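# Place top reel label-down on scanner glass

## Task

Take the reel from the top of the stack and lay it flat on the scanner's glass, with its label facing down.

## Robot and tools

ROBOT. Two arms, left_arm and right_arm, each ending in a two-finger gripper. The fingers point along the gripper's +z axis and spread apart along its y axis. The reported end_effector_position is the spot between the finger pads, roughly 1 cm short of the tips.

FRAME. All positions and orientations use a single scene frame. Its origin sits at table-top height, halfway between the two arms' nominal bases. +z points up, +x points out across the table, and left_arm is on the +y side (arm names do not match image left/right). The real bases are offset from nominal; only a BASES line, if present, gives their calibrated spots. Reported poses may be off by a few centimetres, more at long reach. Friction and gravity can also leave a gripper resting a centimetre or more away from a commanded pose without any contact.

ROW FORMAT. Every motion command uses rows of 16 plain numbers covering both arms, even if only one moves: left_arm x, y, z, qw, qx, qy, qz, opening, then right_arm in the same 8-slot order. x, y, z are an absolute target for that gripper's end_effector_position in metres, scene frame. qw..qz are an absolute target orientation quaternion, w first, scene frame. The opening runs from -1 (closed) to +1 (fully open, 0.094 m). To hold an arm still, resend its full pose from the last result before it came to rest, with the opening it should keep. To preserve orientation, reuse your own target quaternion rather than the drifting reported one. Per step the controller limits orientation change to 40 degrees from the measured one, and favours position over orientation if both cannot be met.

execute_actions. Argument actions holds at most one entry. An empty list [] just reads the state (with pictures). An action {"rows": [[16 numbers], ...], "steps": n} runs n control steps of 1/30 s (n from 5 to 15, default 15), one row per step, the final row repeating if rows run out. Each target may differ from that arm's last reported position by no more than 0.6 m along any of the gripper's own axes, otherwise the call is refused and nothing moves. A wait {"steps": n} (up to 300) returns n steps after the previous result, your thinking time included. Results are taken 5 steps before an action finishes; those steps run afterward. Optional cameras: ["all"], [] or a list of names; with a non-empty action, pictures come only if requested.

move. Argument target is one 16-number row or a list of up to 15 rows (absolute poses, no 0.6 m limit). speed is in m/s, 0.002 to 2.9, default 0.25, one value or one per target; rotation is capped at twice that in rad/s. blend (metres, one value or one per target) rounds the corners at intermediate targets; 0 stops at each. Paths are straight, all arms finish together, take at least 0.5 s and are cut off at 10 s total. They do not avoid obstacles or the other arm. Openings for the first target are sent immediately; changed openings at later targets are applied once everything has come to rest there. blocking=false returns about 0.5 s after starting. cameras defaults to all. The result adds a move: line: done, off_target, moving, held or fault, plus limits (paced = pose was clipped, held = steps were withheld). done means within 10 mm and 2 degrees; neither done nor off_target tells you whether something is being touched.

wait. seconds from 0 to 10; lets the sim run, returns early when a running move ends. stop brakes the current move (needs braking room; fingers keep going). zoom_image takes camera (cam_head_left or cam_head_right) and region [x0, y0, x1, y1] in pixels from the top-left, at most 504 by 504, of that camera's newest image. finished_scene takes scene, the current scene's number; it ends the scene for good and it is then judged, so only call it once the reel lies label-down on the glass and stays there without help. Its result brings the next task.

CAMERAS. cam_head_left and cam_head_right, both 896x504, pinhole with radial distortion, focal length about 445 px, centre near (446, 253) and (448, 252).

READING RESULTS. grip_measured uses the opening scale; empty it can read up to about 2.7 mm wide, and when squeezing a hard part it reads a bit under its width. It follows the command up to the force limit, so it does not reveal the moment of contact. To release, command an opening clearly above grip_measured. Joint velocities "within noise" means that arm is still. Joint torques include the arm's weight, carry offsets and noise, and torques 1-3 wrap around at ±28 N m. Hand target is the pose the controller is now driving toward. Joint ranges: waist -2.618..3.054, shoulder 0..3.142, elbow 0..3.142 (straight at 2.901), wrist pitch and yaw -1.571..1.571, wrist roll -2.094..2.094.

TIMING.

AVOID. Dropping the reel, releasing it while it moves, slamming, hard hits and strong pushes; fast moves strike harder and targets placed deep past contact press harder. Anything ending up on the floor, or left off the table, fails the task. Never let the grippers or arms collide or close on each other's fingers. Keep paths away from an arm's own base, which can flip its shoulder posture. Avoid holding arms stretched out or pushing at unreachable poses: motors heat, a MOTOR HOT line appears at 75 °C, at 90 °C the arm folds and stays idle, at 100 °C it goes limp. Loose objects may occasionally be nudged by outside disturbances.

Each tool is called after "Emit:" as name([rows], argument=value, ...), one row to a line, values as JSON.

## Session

Emit:
execute_actions(actions=[], cameras=["all"])

Emit:
zoom_image(camera="cam_head_left", region=[200, 140, 460, 340])

Emit:
zoom_image(camera="cam_head_left", region=[460, 140, 740, 340])

Scene clock: 0.00 s of 5600.00 s.
left_arm: end_effector_position=(+0.4365, +0.2797, +0.1106) grip_measured=+1.000 end_effector_quat_wxyz=(+0.587, -0.094, +0.804, +0.009) | right_arm: end_effector_position=(+0.4022, -0.2964, +0.1210) grip_measured=+1.000 end_effector_quat_wxyz=(+0.619, +0.031, +0.785, -0.017)
Joint positions: left_arm=[0.126 1.498 0.379 0.805 -0.021 -0.108 0.094] | right_arm=[-0.038 1.526 0.349 0.941 0.081 0.032 0.094]
Joint velocities: within noise
Joint torques (N m): no reading
Heat: left arm: 35 °C; right arm: 36 °C.
Hand target: left_arm +0.4405, +0.2802, +0.1228; +0.602, -0.093, +0.793, +0.009 | right_arm +0.4039, -0.2965, +0.1258; +0.623, +0.031, +0.781, -0.016

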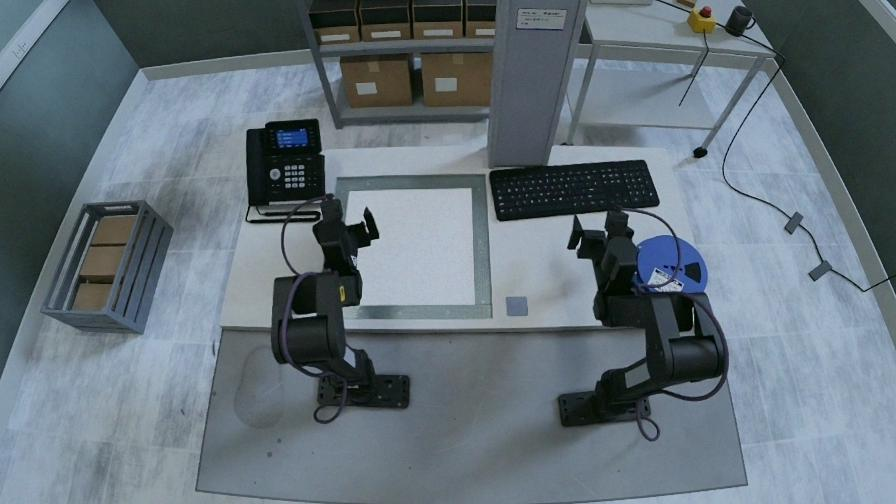

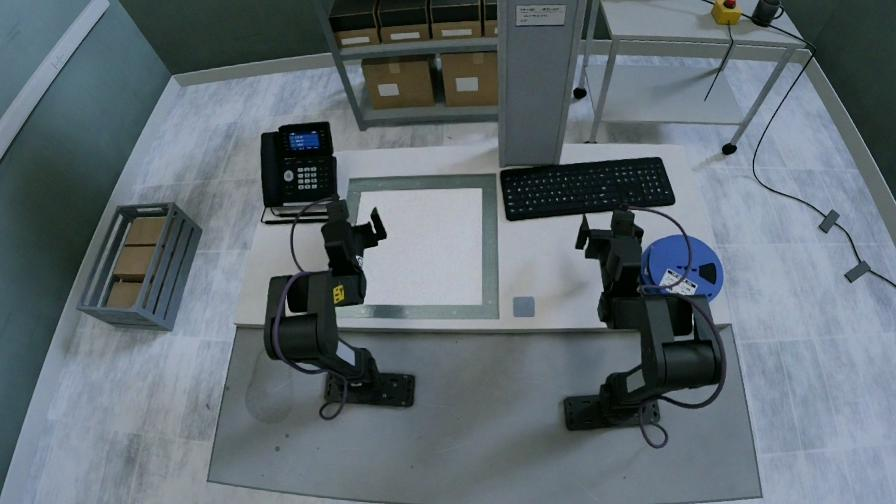

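Scaled by 1.938 from the camera's 896x504 image, which has a finer 1280x720 frame.

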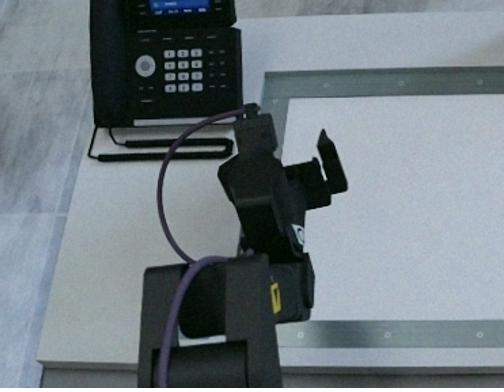

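Scaled by 1.800 from the camera's 896x504 image, which has a finer 1280x720 frame.

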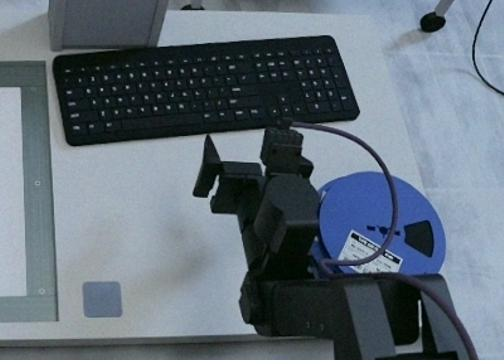

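Emit:
move(target=[0.28,0.35,0.28,0.370,-0.239,0.892,0.099,-0.95,0.30,-0.18,0.25,0,-0.10,0.995,0,-0.95], speed=0.2, cameras=["all"])

Emit:
zoom_image(camera="cam_head_left", region=[590, 190, 750, 350])

Emit:
zoom_image(camera="cam_head_right", region=[600, 190, 760, 350])

Scene clock: 5.50 s of 5600.00 s.
left_arm: end_effector_position=(+0.2784, +0.3464, +0.2662) grip_measured=-0.948 end_effector_quat_wxyz=(+0.356, -0.239, +0.899, +0.092) | right_arm: end_effector_position=(+0.3061, -0.1808, +0.2343) grip_measured=-0.948 end_effector_quat_wxyz=(+0.083, -0.103, +0.991, +0.015)
Joint positions: left_arm=[0.411 0.961 1.185 -1.046 -0.08 -0.093 0.002] | right_arm=[0.293 1.677 1.836 -1.561 0.011 0.141 0.002]
Joint velocities: within noise
Joint torques (N m): left_arm=[0.38 -1.03 9.18 1.63 -0.09 0.04] | right_arm=[0.34 -11.51 7.92 0.81 -0.11 0.07]
Heat: left arm: 36 °C; right arm: 37 °C.
Hand target: left_arm +0.2797, +0.3498, +0.2798; +0.370, -0.239, +0.892, +0.099 | right_arm +0.2998, -0.1802, +0.2489; +0.099, -0.100, +0.990, +0.024
Off the commanded pose: left_arm 0.014 m, 2 deg | right_arm 0.017 m, 10 deg.
joint sent to its limit (right arm) — joint 4 (wrist pitch), lower limit.
Kept back: nothing.
move: off_target (left_arm, right_arm)

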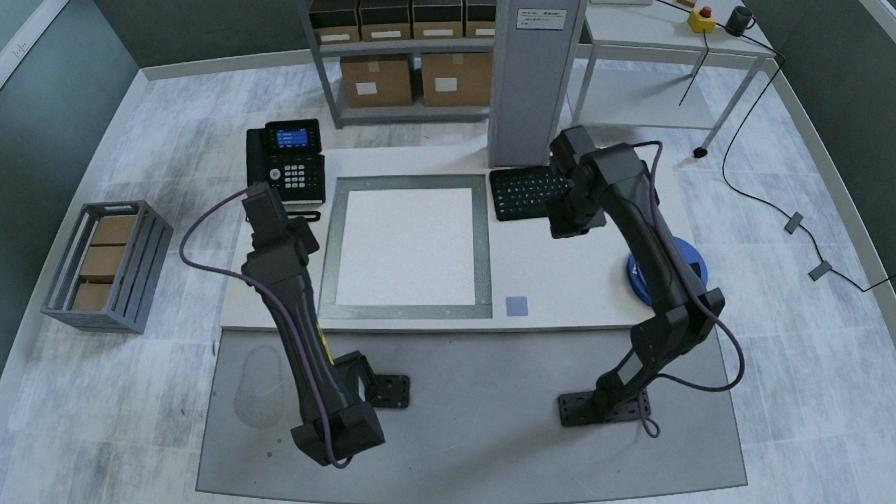

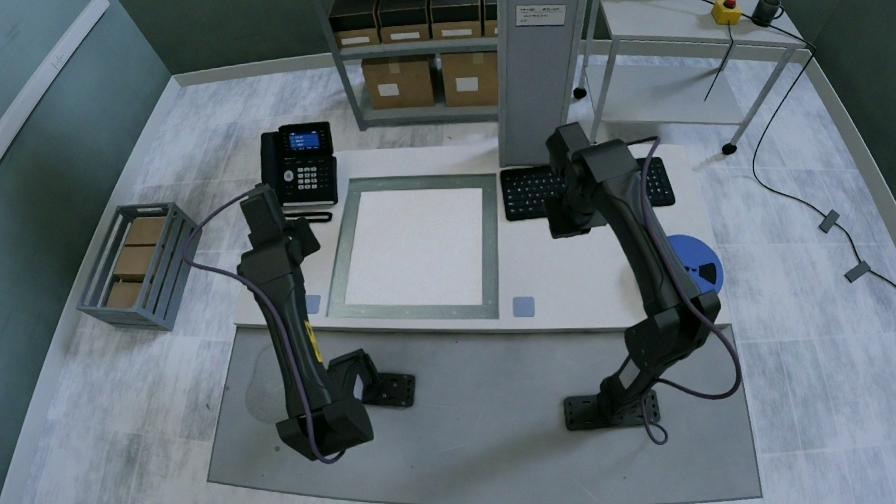

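Scaled by 3.150 from the camera's 896x504 image, which has a finer 1280x720 frame.

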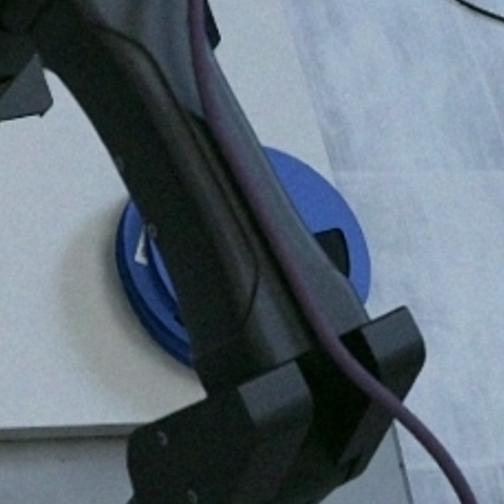

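Scaled by 3.150 from the camera's 896x504 image, which has a finer 1280x720 frame.

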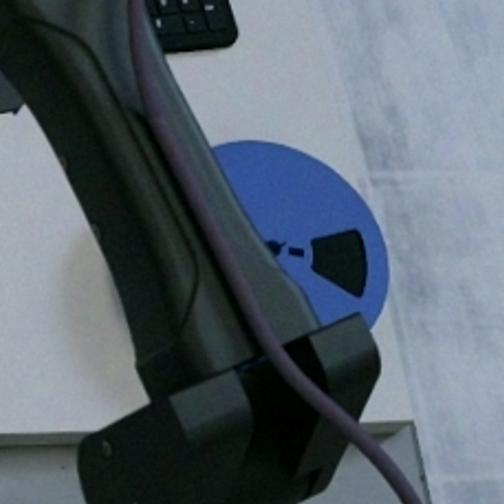

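Emit:
move(target=[0.28,0.35,0.28,0.370,-0.239,0.892,0.099,-0.95,0.27,-0.02,0.22,0.1,0.30,0.94,0.03,-0.95], speed=0.2, cameras=["all"])

Emit:
zoom_image(camera="cam_head_left", region=[590, 190, 750, 350])

Emit:
zoom_image(camera="cam_head_right", region=[600, 190, 760, 350])

Scene clock: 11.80 s of 5600.00 s.
left_arm: end_effector_position=(+0.2780, +0.3462, +0.2658) grip_measured=-0.948 end_effector_quat_wxyz=(+0.354, -0.239, +0.899, +0.092) | right_arm: end_effector_position=(+0.2675, -0.0168, +0.2179) grip_measured=-0.948 end_effector_quat_wxyz=(+0.095, +0.294, +0.950, +0.044)
Joint positions: left_arm=[0.411 0.961 1.185 -1.049 -0.08 -0.093 0.002] | right_arm=[0.808 1.905 2.046 -1.554 0.139 1.453 0.002]
Joint velocities: within noise
Joint torques (N m): left_arm=[0.39 -1.05 9.18 1.58 -0.09 0.06] | right_arm=[0.02 -9.76 8.53 0.71 0.37 0.1]
Heat: left arm: 38 °C; right arm: 38 °C.
Hand target: left_arm +0.2797, +0.3498, +0.2798; +0.370, -0.239, +0.892, +0.099 | right_arm +0.2699, -0.0201, +0.2198; +0.103, +0.302, +0.947, +0.034
Off the commanded pose: left_arm 0.015 m, 2 deg | right_arm 0.005 m, 2 deg.
joint sent to its limit (right arm) — joint 4 (wrist pitch), lower limit.
Kept back: nothing.
move: off_target (left_arm)

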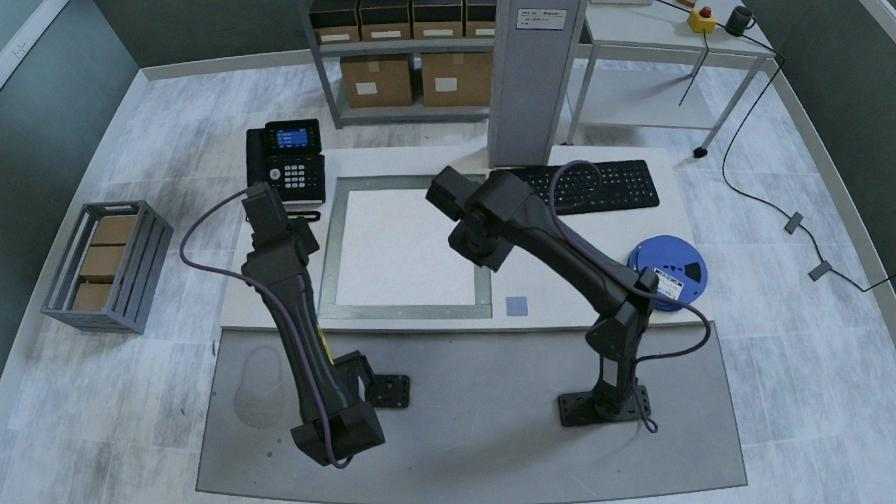

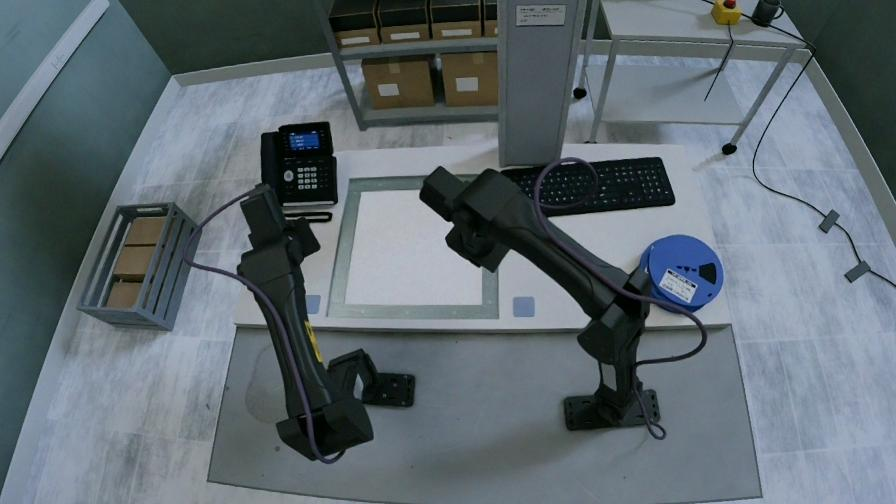

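Scaled by 3.150 from the camera's 896x504 image, which has a finer 1280x720 frame.

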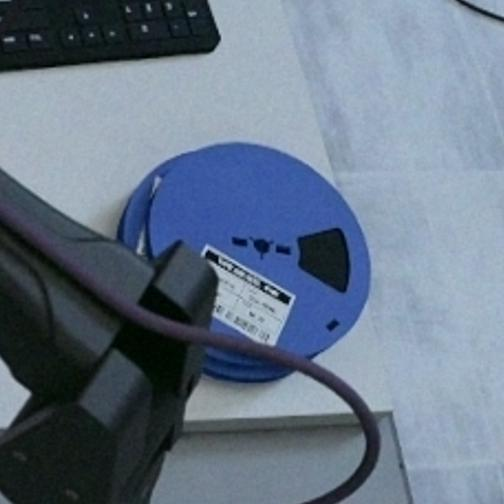

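Scaled by 3.150 from the camera's 896x504 image, which has a finer 1280x720 frame.

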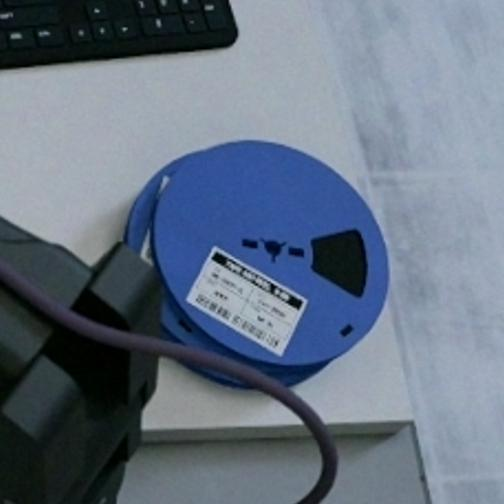

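Emit:
move([
  [0.28,0.35,0.28,0.370,-0.239,0.892,0.099,-0.95,0.36,-0.30,0.26,0,0,1,0,0.06],
  [0.28,0.35,0.28,0.370,-0.239,0.892,0.099,-0.95,0.375,-0.48,0.22,0,0,1,0,0.06],
  [0.28,0.35,0.28,0.370,-0.239,0.892,0.099,-0.95,0.375,-0.505,0.13,0,0,1,0,0.06],
], speed=0.2, blend=0.03, cameras=["all"])

Emit:
zoom_image(camera="cam_head_left", region=[590, 150, 750, 350])

Emit:
zoom_image(camera="cam_head_right", region=[600, 150, 760, 350])

Scene clock: 16.77 s of 5600.00 s.
left_arm: end_effector_position=(+0.2780, +0.3462, +0.2658) grip_measured=-0.948 end_effector_quat_wxyz=(+0.354, -0.238, +0.900, +0.092) | right_arm: end_effector_position=(+0.3717, -0.5001, +0.1309) grip_measured=+0.058 end_effector_quat_wxyz=(-0.008, +0.004, +1.000, +0.005)
Joint positions: left_arm=[0.411 0.961 1.185 -1.049 -0.08 -0.092 0.002] | right_arm=[-0.577 2.232 2.201 -1.558 -0.001 -0.514 0.05]
Joint velocities: within noise
Joint torques (N m): left_arm=[0.38 -1.05 9.17 1.59 -0.09 0.06] | right_arm=[-0.39 -14.09 6.32 0.81 0 -0.18]
Heat: left arm: 38 °C; right arm: 38 °C.
Hand target: left_arm +0.2797, +0.3498, +0.2798; +0.370, -0.239, +0.892, +0.099 | right_arm +0.3750, -0.5050, +0.1302; +0.000, +0.000, +1.000, +0.000
Off the commanded pose: left_arm 0.015 m, 2 deg | right_arm 0.006 m, 1 deg.
Kept back: nothing.
move: off_target (left_arm)

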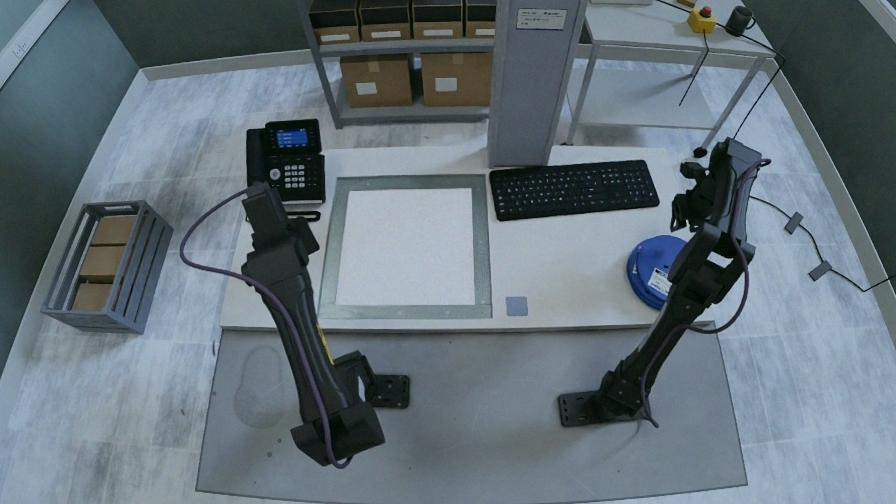

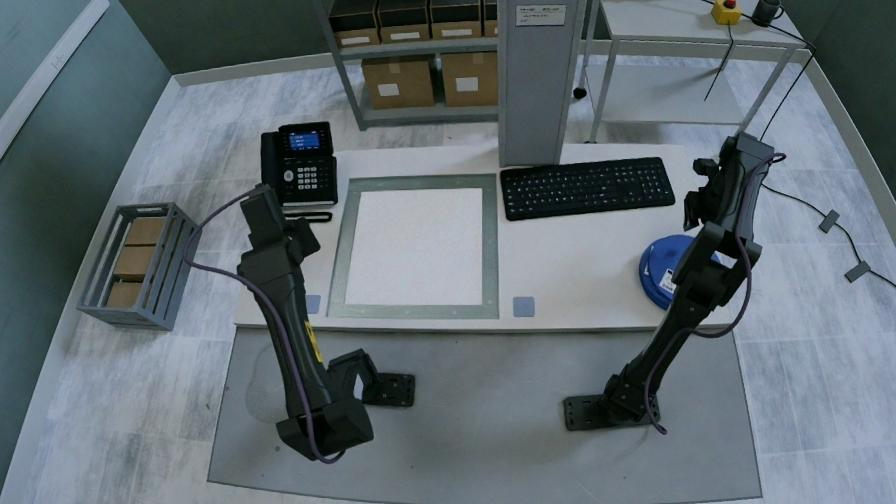

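Scaled by 2.520 from the camera's 896x504 image, which has a finer 1280x720 frame.

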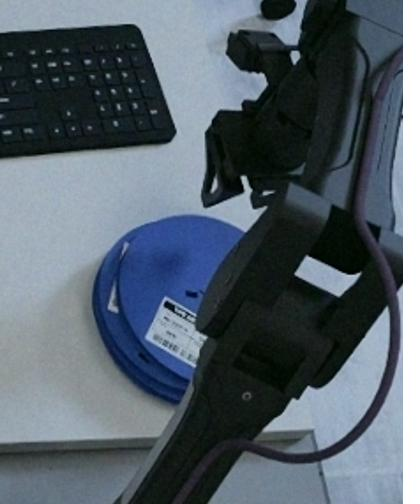

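Scaled by 2.520 from the camera's 896x504 image, which has a finer 1280x720 frame.

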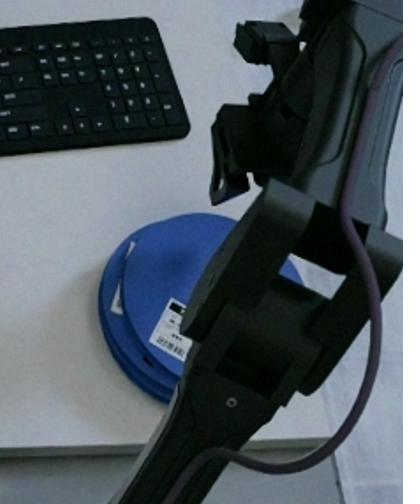

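Emit:
move([
  [0.28,0.35,0.28,0.370,-0.239,0.892,0.099,-0.95,0.355,-0.482,0.10,0,0,1,0,0.06],
  [0.28,0.35,0.28,0.370,-0.239,0.892,0.099,-0.95,0.355,-0.482,0.085,0,0,1,0,0.06],
], speed=0.08, cameras=["cam_head_left"])

Emit:
zoom_image(camera="cam_head_left", region=[610, 190, 730, 310])

Scene clock: 18.30 s of 5600.00 s.
left_arm: end_effector_position=(+0.2780, +0.3462, +0.2658) grip_measured=-0.948 end_effector_quat_wxyz=(+0.354, -0.238, +0.900, +0.092) | right_arm: end_effector_position=(+0.3466, -0.4794, +0.0873) grip_measured=+0.058 end_effector_quat_wxyz=(-0.021, -0.002, +1.000, +0.009)
Joint positions: left_arm=[0.411 0.961 1.185 -1.049 -0.08 -0.092 0.002] | right_arm=[-0.56 2.092 1.805 -1.328 0.005 -0.508 0.05]
Joint velocities: within noise
Joint torques (N m): left_arm=[0.39 -1.06 9.18 1.59 -0.09 0.06] | right_arm=[0.14 -13.97 4.68 1.13 -0.06 0.02]
Heat: left arm: 38 °C; right arm: 39 °C.
Hand target: left_arm +0.2797, +0.3498, +0.2798; +0.370, -0.239, +0.892, +0.099 | right_arm +0.3549, -0.4819, +0.0853; -0.001, +0.000, +1.000, +0.000
Off the commanded pose: left_arm 0.015 m, 2 deg | right_arm 0.009 m, 3 deg.
Kept back: nothing.
move: off_target (left_arm, right_arm)
Images, in order (width x height): cam_head_left 896x504.

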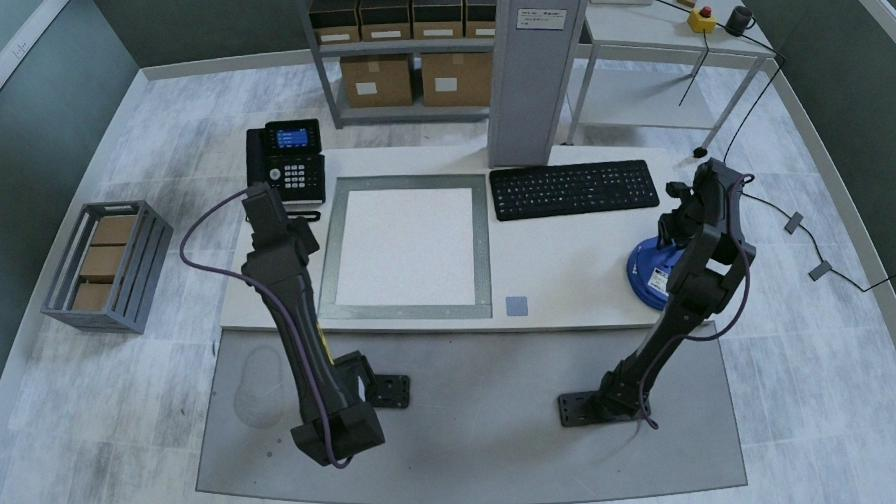

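Scaled by 4.200 from the camera's 896x504 image, which has a finer 1280x720 frame.

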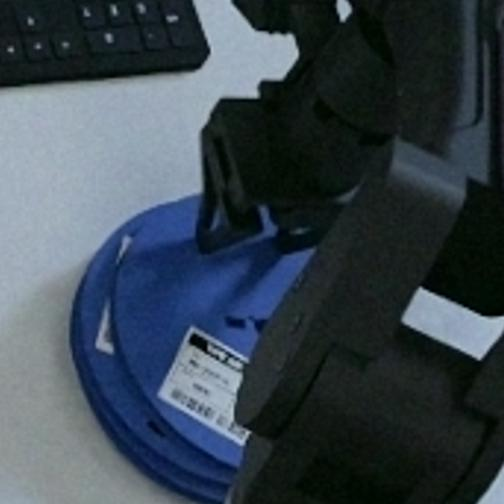

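Emit:
move([
  [0.28,0.35,0.28,0.370,-0.239,0.892,0.099,-0.95,0.355,-0.482,0.068,0,0,1,0,0.06],
], speed=0.03, cameras=["cam_head_left"])

Emit:
zoom_image(camera="cam_head_left", region=[610, 190, 730, 310])

Scene clock: 19.33 s of 5600.00 s.
left_arm: end_effector_position=(+0.2780, +0.3462, +0.2658) grip_measured=-0.948 end_effector_quat_wxyz=(+0.354, -0.238, +0.900, +0.092) | right_arm: end_effector_position=(+0.3465, -0.4793, +0.0861) grip_measured=+0.058 end_effector_quat_wxyz=(-0.009, -0.001, +1.000, +0.002)
Joint positions: left_arm=[0.411 0.961 1.185 -1.049 -0.08 -0.092 0.002] | right_arm=[-0.56 2.063 1.756 -1.281 0.005 -0.507 0.05]
Joint velocities: within noise
Joint torques (N m): left_arm=[0.39 -1.06 9.18 1.59 -0.09 0.06] | right_arm=[0.2 -10.71 3.58 1.4 -0.07 0.01]
Heat: left arm: 38 °C; right arm: 39 °C.
Hand target: left_arm +0.2797, +0.3498, +0.2798; +0.370, -0.239, +0.892, +0.099 | right_arm +0.3542, -0.4815, +0.0686; -0.001, +0.000, +1.000, +0.000
Off the commanded pose: left_arm 0.015 m, 2 deg | right_arm 0.020 m, 1 deg.
Kept back: nothing.
move: off_target (left_arm, right_arm)
Images, in order (width x height): cam_head_left 896x504.

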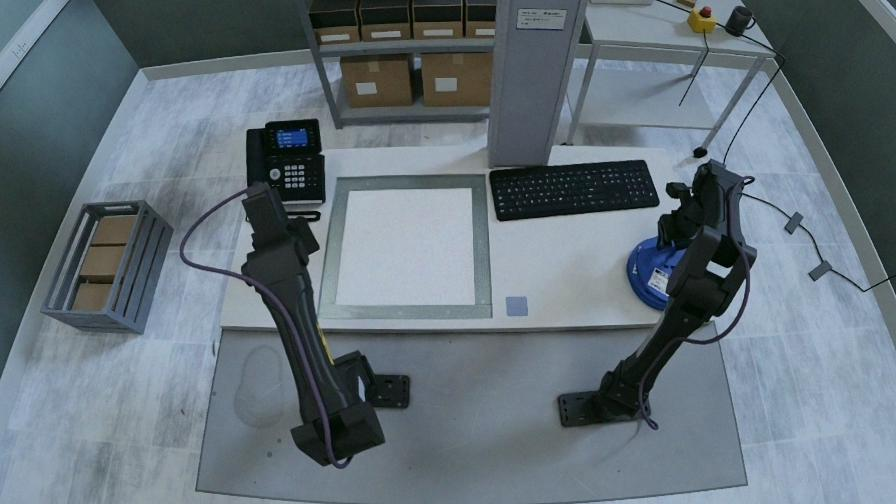

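Scaled by 4.200 from the camera's 896x504 image, which has a finer 1280x720 frame.

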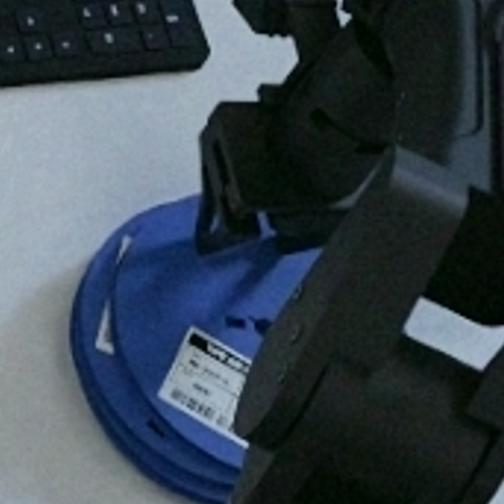

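Emit:
move([
  [0.28,0.35,0.28,0.370,-0.239,0.892,0.099,-0.95,0.325,-0.482,0.066,0,0,1,0,0.06],
], speed=0.04, cameras=["cam_head_left"])

Emit:
zoom_image(camera="cam_head_left", region=[610, 190, 730, 310])

Scene clock: 20.63 s of 5600.00 s.
left_arm: end_effector_position=(+0.2780, +0.3462, +0.2658) grip_measured=-0.948 end_effector_quat_wxyz=(+0.354, -0.238, +0.900, +0.092) | right_arm: end_effector_position=(+0.3441, -0.4795, +0.0856) grip_measured=+0.058 end_effector_quat_wxyz=(+0.039, -0.003, +0.999, -0.006)
Joint positions: left_arm=[0.411 0.961 1.185 -1.049 -0.08 -0.092 0.002] | right_arm=[-0.579 1.965 1.61 -1.143 -0.028 -0.528 0.05]
Joint velocities: within noise
Joint torques (N m): left_arm=[0.39 -1.06 9.18 1.59 -0.09 0.06] | right_arm=[-1.37 -10.22 3.02 0.73 0.31 -0.16]
Heat: left arm: 39 °C; right arm: 39 °C.
Hand target: left_arm +0.2797, +0.3498, +0.2798; +0.370, -0.239, +0.892, +0.099 | right_arm +0.3250, -0.4813, +0.0671; +0.000, +0.000, +1.000, +0.001
Off the commanded pose: left_arm 0.015 m, 2 deg | right_arm 0.028 m, 4 deg.
Kept back: nothing.
move: off_target (left_arm, right_arm)
Images, in order (width x height): cam_head_left 896x504.

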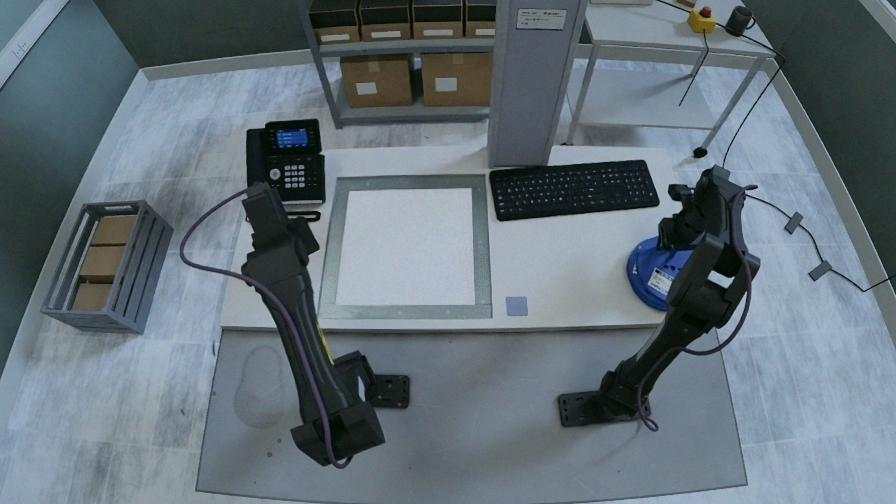

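Scaled by 4.200 from the camera's 896x504 image, which has a finer 1280x720 frame.

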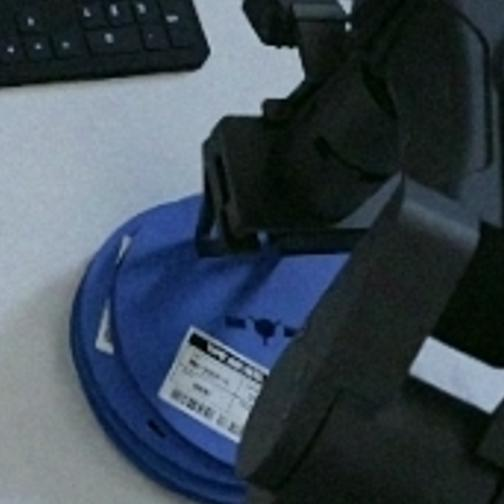

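Emit:
move([
  [0.28,0.35,0.28,0.370,-0.239,0.892,0.099,-0.95,0.308,-0.482,0.070,0,0,1,0,0.06],
], speed=0.04, cameras=["cam_head_left"])

Emit:
zoom_image(camera="cam_head_left", region=[610, 190, 730, 310])

Scene clock: 21.63 s of 5600.00 s.
left_arm: end_effector_position=(+0.2780, +0.3462, +0.2658) grip_measured=-0.948 end_effector_quat_wxyz=(+0.354, -0.238, +0.900, +0.092) | right_arm: end_effector_position=(+0.3302, -0.4832, +0.0857) grip_measured=+0.058 end_effector_quat_wxyz=(+0.043, -0.001, +0.999, -0.006)
Joint positions: left_arm=[0.411 0.961 1.185 -1.049 -0.08 -0.092 0.002] | right_arm=[-0.609 1.918 1.545 -1.117 -0.035 -0.552 0.05]
Joint velocities: within noise
Joint torques (N m): left_arm=[0.38 -1.05 9.18 1.59 -0.09 0.06] | right_arm=[-0.91 -10.52 3.33 0.53 0.38 -0.14]
Heat: left arm: 39 °C; right arm: 40 °C.
Hand target: left_arm +0.2797, +0.3498, +0.2798; +0.370, -0.239, +0.892, +0.099 | right_arm +0.3085, -0.4816, +0.0711; +0.000, -0.001, +1.000, +0.001
Off the commanded pose: left_arm 0.015 m, 2 deg | right_arm 0.027 m, 5 deg.
Kept back: nothing.
move: off_target (left_arm, right_arm)
Images, in order (width x height): cam_head_left 896x504.

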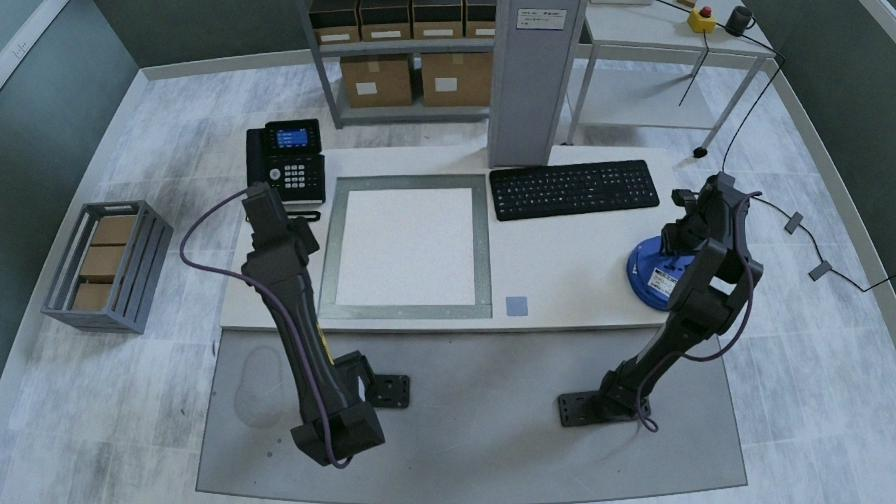

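Scaled by 4.200 from the camera's 896x504 image, which has a finer 1280x720 frame.

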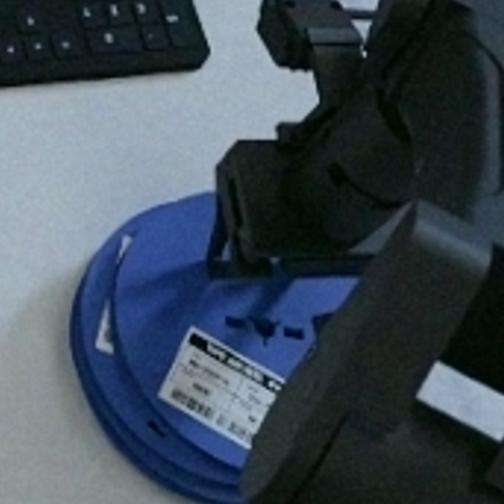

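Emit:
move([
  [0.28,0.35,0.28,0.370,-0.239,0.892,0.099,-0.95,0.34,-0.482,0.115,0,0,1,0,0.06],
  [0.28,0.35,0.28,0.370,-0.239,0.892,0.099,-0.95,0.432,-0.484,0.125,0,0,1,0,0.06],
  [0.28,0.35,0.28,0.370,-0.239,0.892,0.099,-0.95,0.432,-0.484,0.09,0,0,1,0,0.06],
], speed=0.12, blend=0.01, cameras=["all"])

Emit:
zoom_image(camera="cam_head_left", region=[610, 190, 730, 310])

Emit:
zoom_image(camera="cam_head_right", region=[620, 190, 740, 310])

Scene clock: 23.80 s of 5600.00 s.
left_arm: end_effector_position=(+0.2780, +0.3462, +0.2658) grip_measured=-0.948 end_effector_quat_wxyz=(+0.354, -0.238, +0.900, +0.092) | right_arm: end_effector_position=(+0.4306, -0.4834, +0.0966) grip_measured=+0.058 end_effector_quat_wxyz=(+0.003, -0.004, +1.000, -0.001)
Joint positions: left_arm=[0.411 0.961 1.185 -1.049 -0.08 -0.092 0.002] | right_arm=[-0.484 2.44 2.424 -1.548 -0.001 -0.435 0.05]
Joint velocities: within noise
Joint torques (N m): left_arm=[0.39 -1.05 9.18 1.58 -0.09 0.05] | right_arm=[0.05 -14.87 6 0.76 0.01 0.07]
Heat: left arm: 39 °C; right arm: 40 °C.
Hand target: left_arm +0.2797, +0.3498, +0.2798; +0.370, -0.239, +0.892, +0.099 | right_arm +0.4320, -0.4840, +0.0900; +0.000, +0.000, +1.000, +0.000
Off the commanded pose: left_arm 0.015 m, 2 deg | right_arm 0.007 m, 1 deg.
Kept back: nothing.
move: off_target (left_arm)

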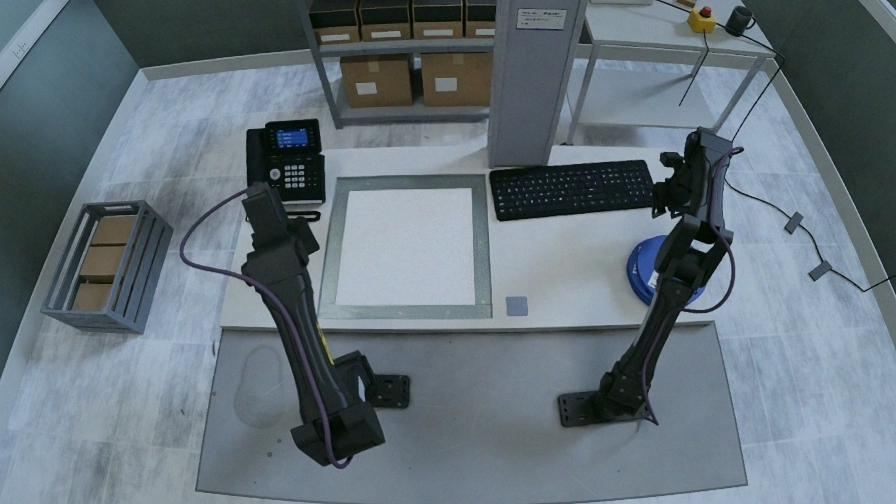

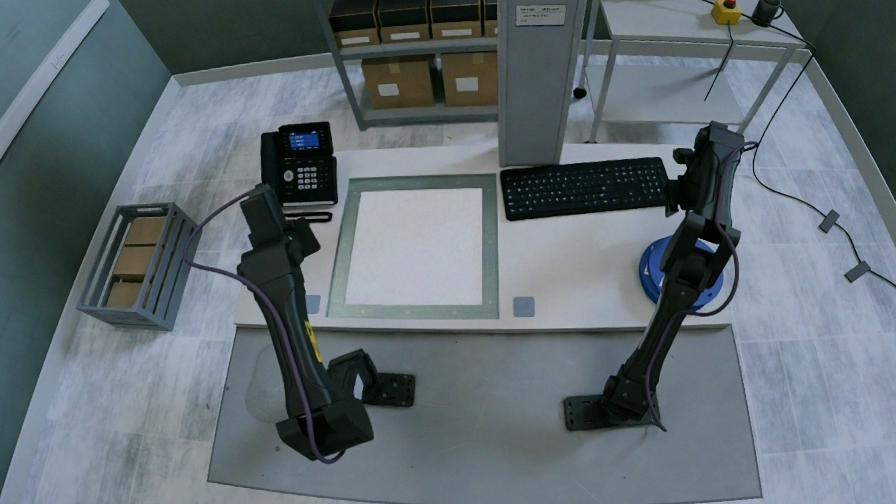

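Scaled by 4.200 from the camera's 896x504 image, which has a finer 1280x720 frame.

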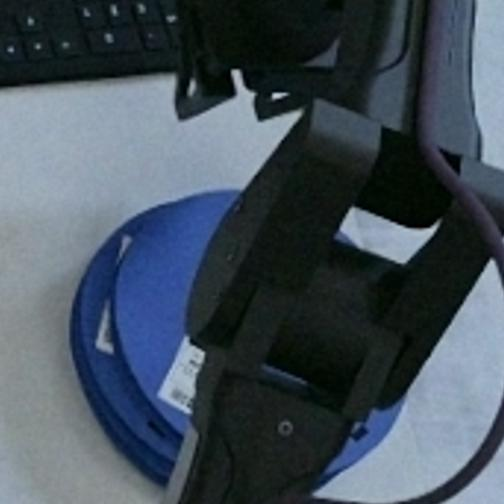

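Scaled by 4.200 from the camera's 896x504 image, which has a finer 1280x720 frame.

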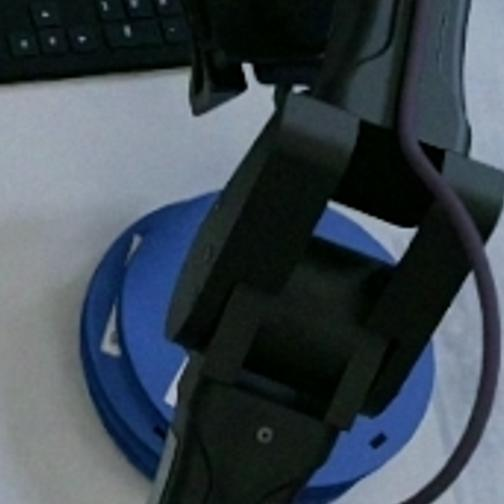

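Emit:
move([
  [0.28,0.35,0.28,0.370,-0.239,0.892,0.099,-0.95,0.428,-0.484,0.074,0,0,1,0,0.06],
  [0.28,0.35,0.28,0.370,-0.239,0.892,0.099,-0.95,0.405,-0.484,0.076,0,0,1,0,0.06],
], speed=0.08, cameras=["cam_head_left"])

Emit:
zoom_image(camera="cam_head_left", region=[610, 190, 730, 310])

Scene clock: 25.33 s of 5600.00 s.
left_arm: end_effector_position=(+0.2780, +0.3462, +0.2658) grip_measured=-0.948 end_effector_quat_wxyz=(+0.354, -0.238, +0.900, +0.092) | right_arm: end_effector_position=(+0.4006, -0.4802, +0.0621) grip_measured=+0.058 end_effector_quat_wxyz=(-0.024, +0.003, +1.000, +0.011)
Joint positions: left_arm=[0.411 0.961 1.185 -1.049 -0.08 -0.092 0.002] | right_arm=[-0.505 2.329 2.089 -1.383 0 -0.442 0.05]
Joint velocities: within noise
Joint torques (N m): left_arm=[0.39 -1.05 9.18 1.59 -0.09 0.05] | right_arm=[-0.16 -18.89 5.61 0.74 0.01 -0.12]
Heat: left arm: 39 °C; right arm: 41 °C.
Hand target: left_arm +0.2797, +0.3498, +0.2798; +0.370, -0.239, +0.892, +0.099 | right_arm +0.4048, -0.4838, +0.0759; -0.001, +0.000, +1.000, +0.000
Off the commanded pose: left_arm 0.015 m, 2 deg | right_arm 0.015 m, 3 deg.
Kept back: nothing.
move: off_target (left_arm, right_arm)
Images, in order (width x height): cam_head_left 896x504.

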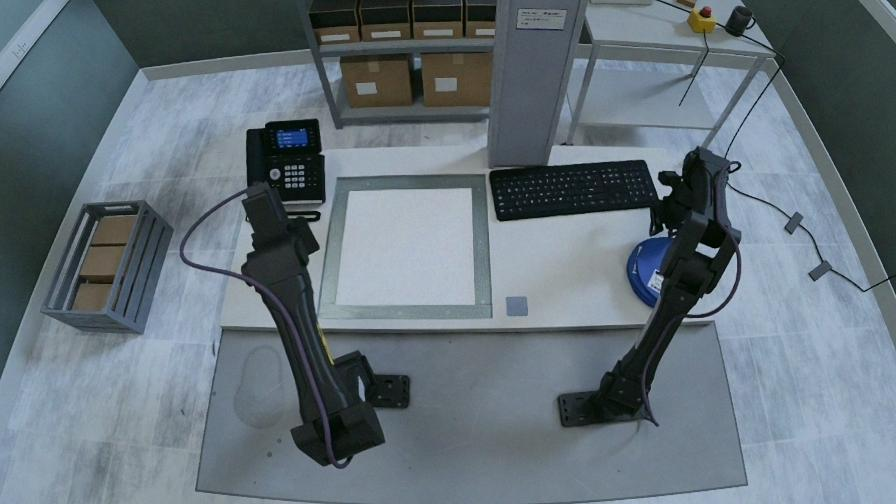

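Scaled by 4.200 from the camera's 896x504 image, which has a finer 1280x720 frame.

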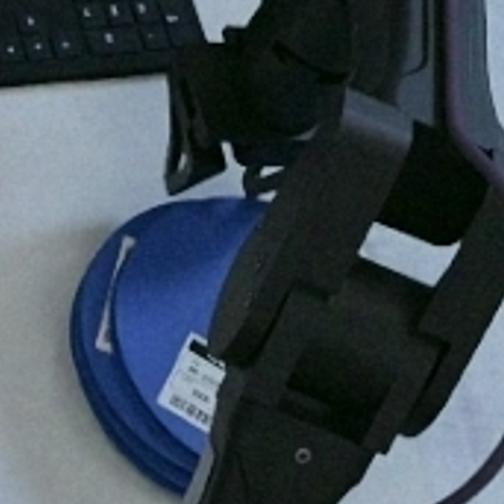

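Emit:
move([
  [0.28,0.35,0.28,0.370,-0.239,0.892,0.099,-0.95,0.418,-0.484,0.090,0,0,1,0,0.06],
  [0.28,0.35,0.28,0.370,-0.239,0.892,0.099,-0.95,0.408,-0.484,0.092,0,0,1,0,0.06],
], speed=0.06, cameras=["cam_head_left"])

Emit:
zoom_image(camera="cam_head_left", region=[610, 190, 730, 310])

Scene clock: 26.63 s of 5600.00 s.
left_arm: end_effector_position=(+0.2780, +0.3462, +0.2658) grip_measured=-0.948 end_effector_quat_wxyz=(+0.354, -0.238, +0.900, +0.092) | right_arm: end_effector_position=(+0.4127, -0.4851, +0.0860) grip_measured=+0.058 end_effector_quat_wxyz=(+0.002, +0.002, +1.000, -0.001)
Joint positions: left_arm=[0.411 0.961 1.185 -1.049 -0.08 -0.092 0.002] | right_arm=[-0.503 2.329 2.185 -1.423 0 -0.443 0.05]
Joint velocities: within noise
Joint torques (N m): left_arm=[0.38 -1.06 9.18 1.59 -0.09 0.06] | right_arm=[-0.16 -16.91 5.83 0.5 0.01 -0.09]
Heat: left arm: 39 °C; right arm: 42 °C.
Hand target: left_arm +0.2797, +0.3498, +0.2798; +0.370, -0.239, +0.892, +0.099 | right_arm +0.4080, -0.4840, +0.0918; +0.000, +0.000, +1.000, +0.000
Off the commanded pose: left_arm 0.015 m, 2 deg | right_arm 0.008 m, 0 deg.
Kept back: nothing.
move: off_target (left_arm)
Images, in order (width x height): cam_head_left 896x504.

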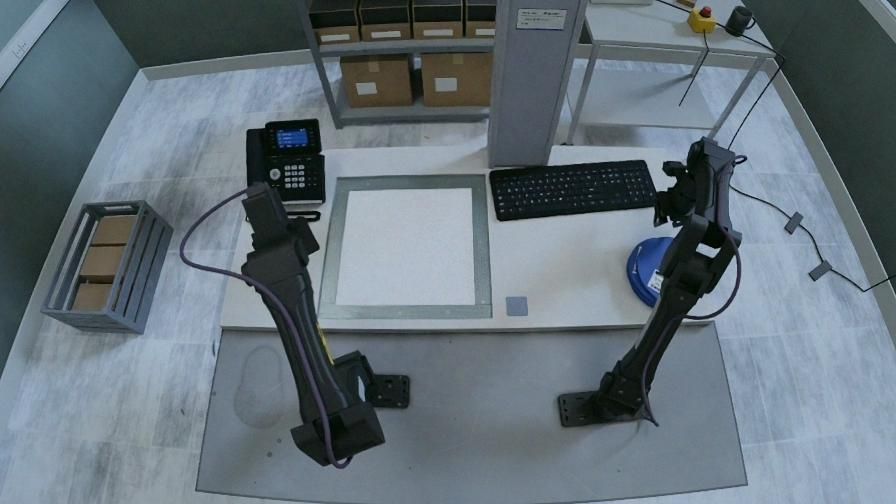

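Scaled by 4.200 from the camera's 896x504 image, which has a finer 1280x720 frame.

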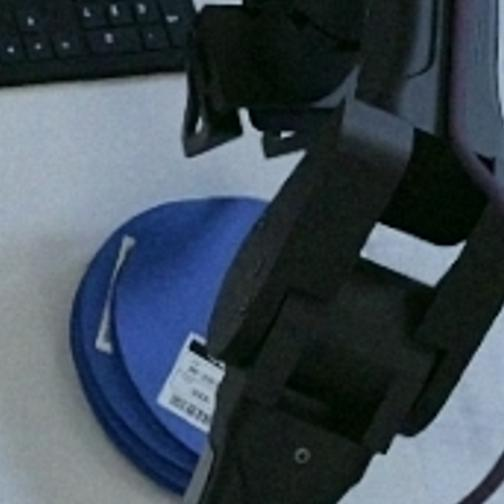

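Emit:
move([
  [0.28,0.35,0.28,0.370,-0.239,0.892,0.099,-0.95,0.395,-0.484,0.095,0,0,1,0,0.06],
], speed=0.05, cameras=["cam_head_left"])

Emit:
zoom_image(camera="cam_head_left", region=[610, 190, 730, 310])

Scene clock: 27.77 s of 5600.00 s.
left_arm: end_effector_position=(+0.2780, +0.3462, +0.2658) grip_measured=-0.948 end_effector_quat_wxyz=(+0.354, -0.238, +0.900, +0.092) | right_arm: end_effector_position=(+0.3924, -0.4799, +0.0783) grip_measured=+0.058 end_effector_quat_wxyz=(-0.024, +0.002, +1.000, +0.012)
Joint positions: left_arm=[0.411 0.961 1.185 -1.049 -0.08 -0.092 0.002] | right_arm=[-0.513 2.293 2.091 -1.423 0 -0.452 0.05]
Joint velocities: within noise
Joint torques (N m): left_arm=[0.39 -1.05 9.18 1.59 -0.09 0.06] | right_arm=[-0.46 -19.11 5.81 0.7 0 -0.13]
Heat: left arm: 39 °C; right arm: 43 °C.
Hand target: left_arm +0.2797, +0.3498, +0.2798; +0.370, -0.239, +0.892, +0.099 | right_arm +0.3947, -0.4839, +0.0948; -0.001, +0.000, +1.000, +0.000
Off the commanded pose: left_arm 0.015 m, 2 deg | right_arm 0.017 m, 3 deg.
Kept back: nothing.
move: off_target (left_arm, right_arm)
Images, in order (width x height): cam_head_left 896x504.

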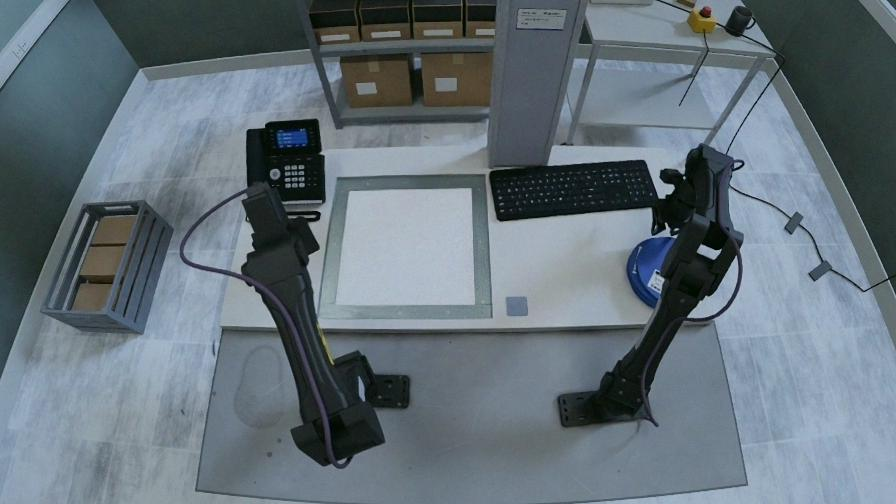

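Scaled by 4.200 from the camera's 896x504 image, which has a finer 1280x720 frame.

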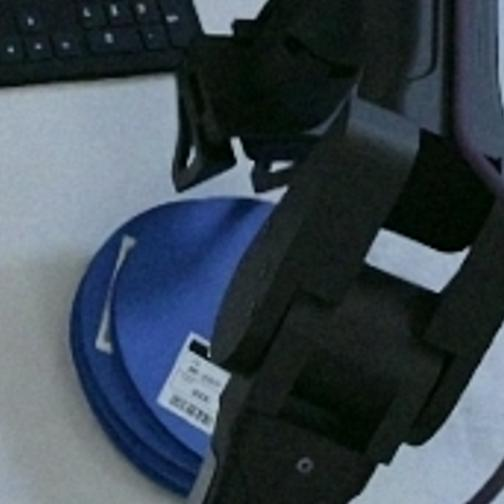

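Emit:
move([
  [0.28,0.35,0.28,0.370,-0.239,0.892,0.099,-0.95,0.375,-0.484,0.097,0,0,1,0,0.06],
], speed=0.04, cameras=["cam_head_left"])

Emit:
zoom_image(camera="cam_head_left", region=[610, 190, 730, 310])

Scene clock: 28.80 s of 5600.00 s.
left_arm: end_effector_position=(+0.2780, +0.3462, +0.2658) grip_measured=-0.948 end_effector_quat_wxyz=(+0.354, -0.238, +0.900, +0.092) | right_arm: end_effector_position=(+0.3747, -0.4811, +0.0823) grip_measured=+0.058 end_effector_quat_wxyz=(-0.020, +0.002, +1.000, +0.010)
Joint positions: left_arm=[0.411 0.961 1.185 -1.049 -0.08 -0.092 0.002] | right_arm=[-0.534 2.206 1.963 -1.372 0 -0.473 0.05]
Joint velocities: within noise
Joint torques (N m): left_arm=[0.39 -1.05 9.18 1.59 -0.09 0.06] | right_arm=[-0.35 -18.28 5.55 0.63 0.04 -0.14]
Heat: left arm: 39 °C; right arm: 43 °C.
Hand target: left_arm +0.2797, +0.3498, +0.2798; +0.370, -0.239, +0.892, +0.099 | right_arm +0.3749, -0.4839, +0.0968; +0.000, +0.000, +1.000, +0.000
Off the commanded pose: left_arm 0.015 m, 2 deg | right_arm 0.015 m, 3 deg.
Kept back: nothing.
move: off_target (left_arm, right_arm)
Images, in order (width x height): cam_head_left 896x504.

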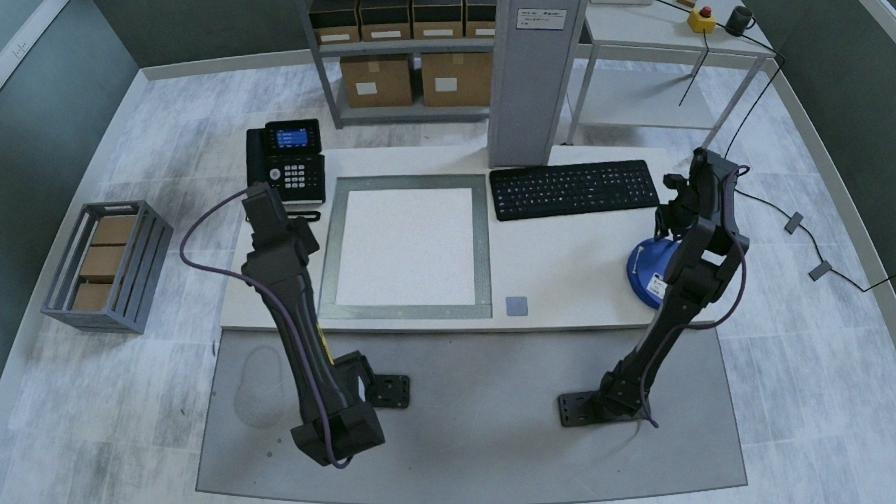

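Scaled by 4.200 from the camera's 896x504 image, which has a finer 1280x720 frame.

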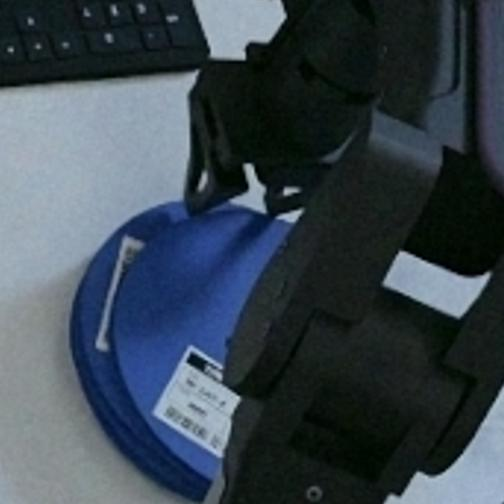

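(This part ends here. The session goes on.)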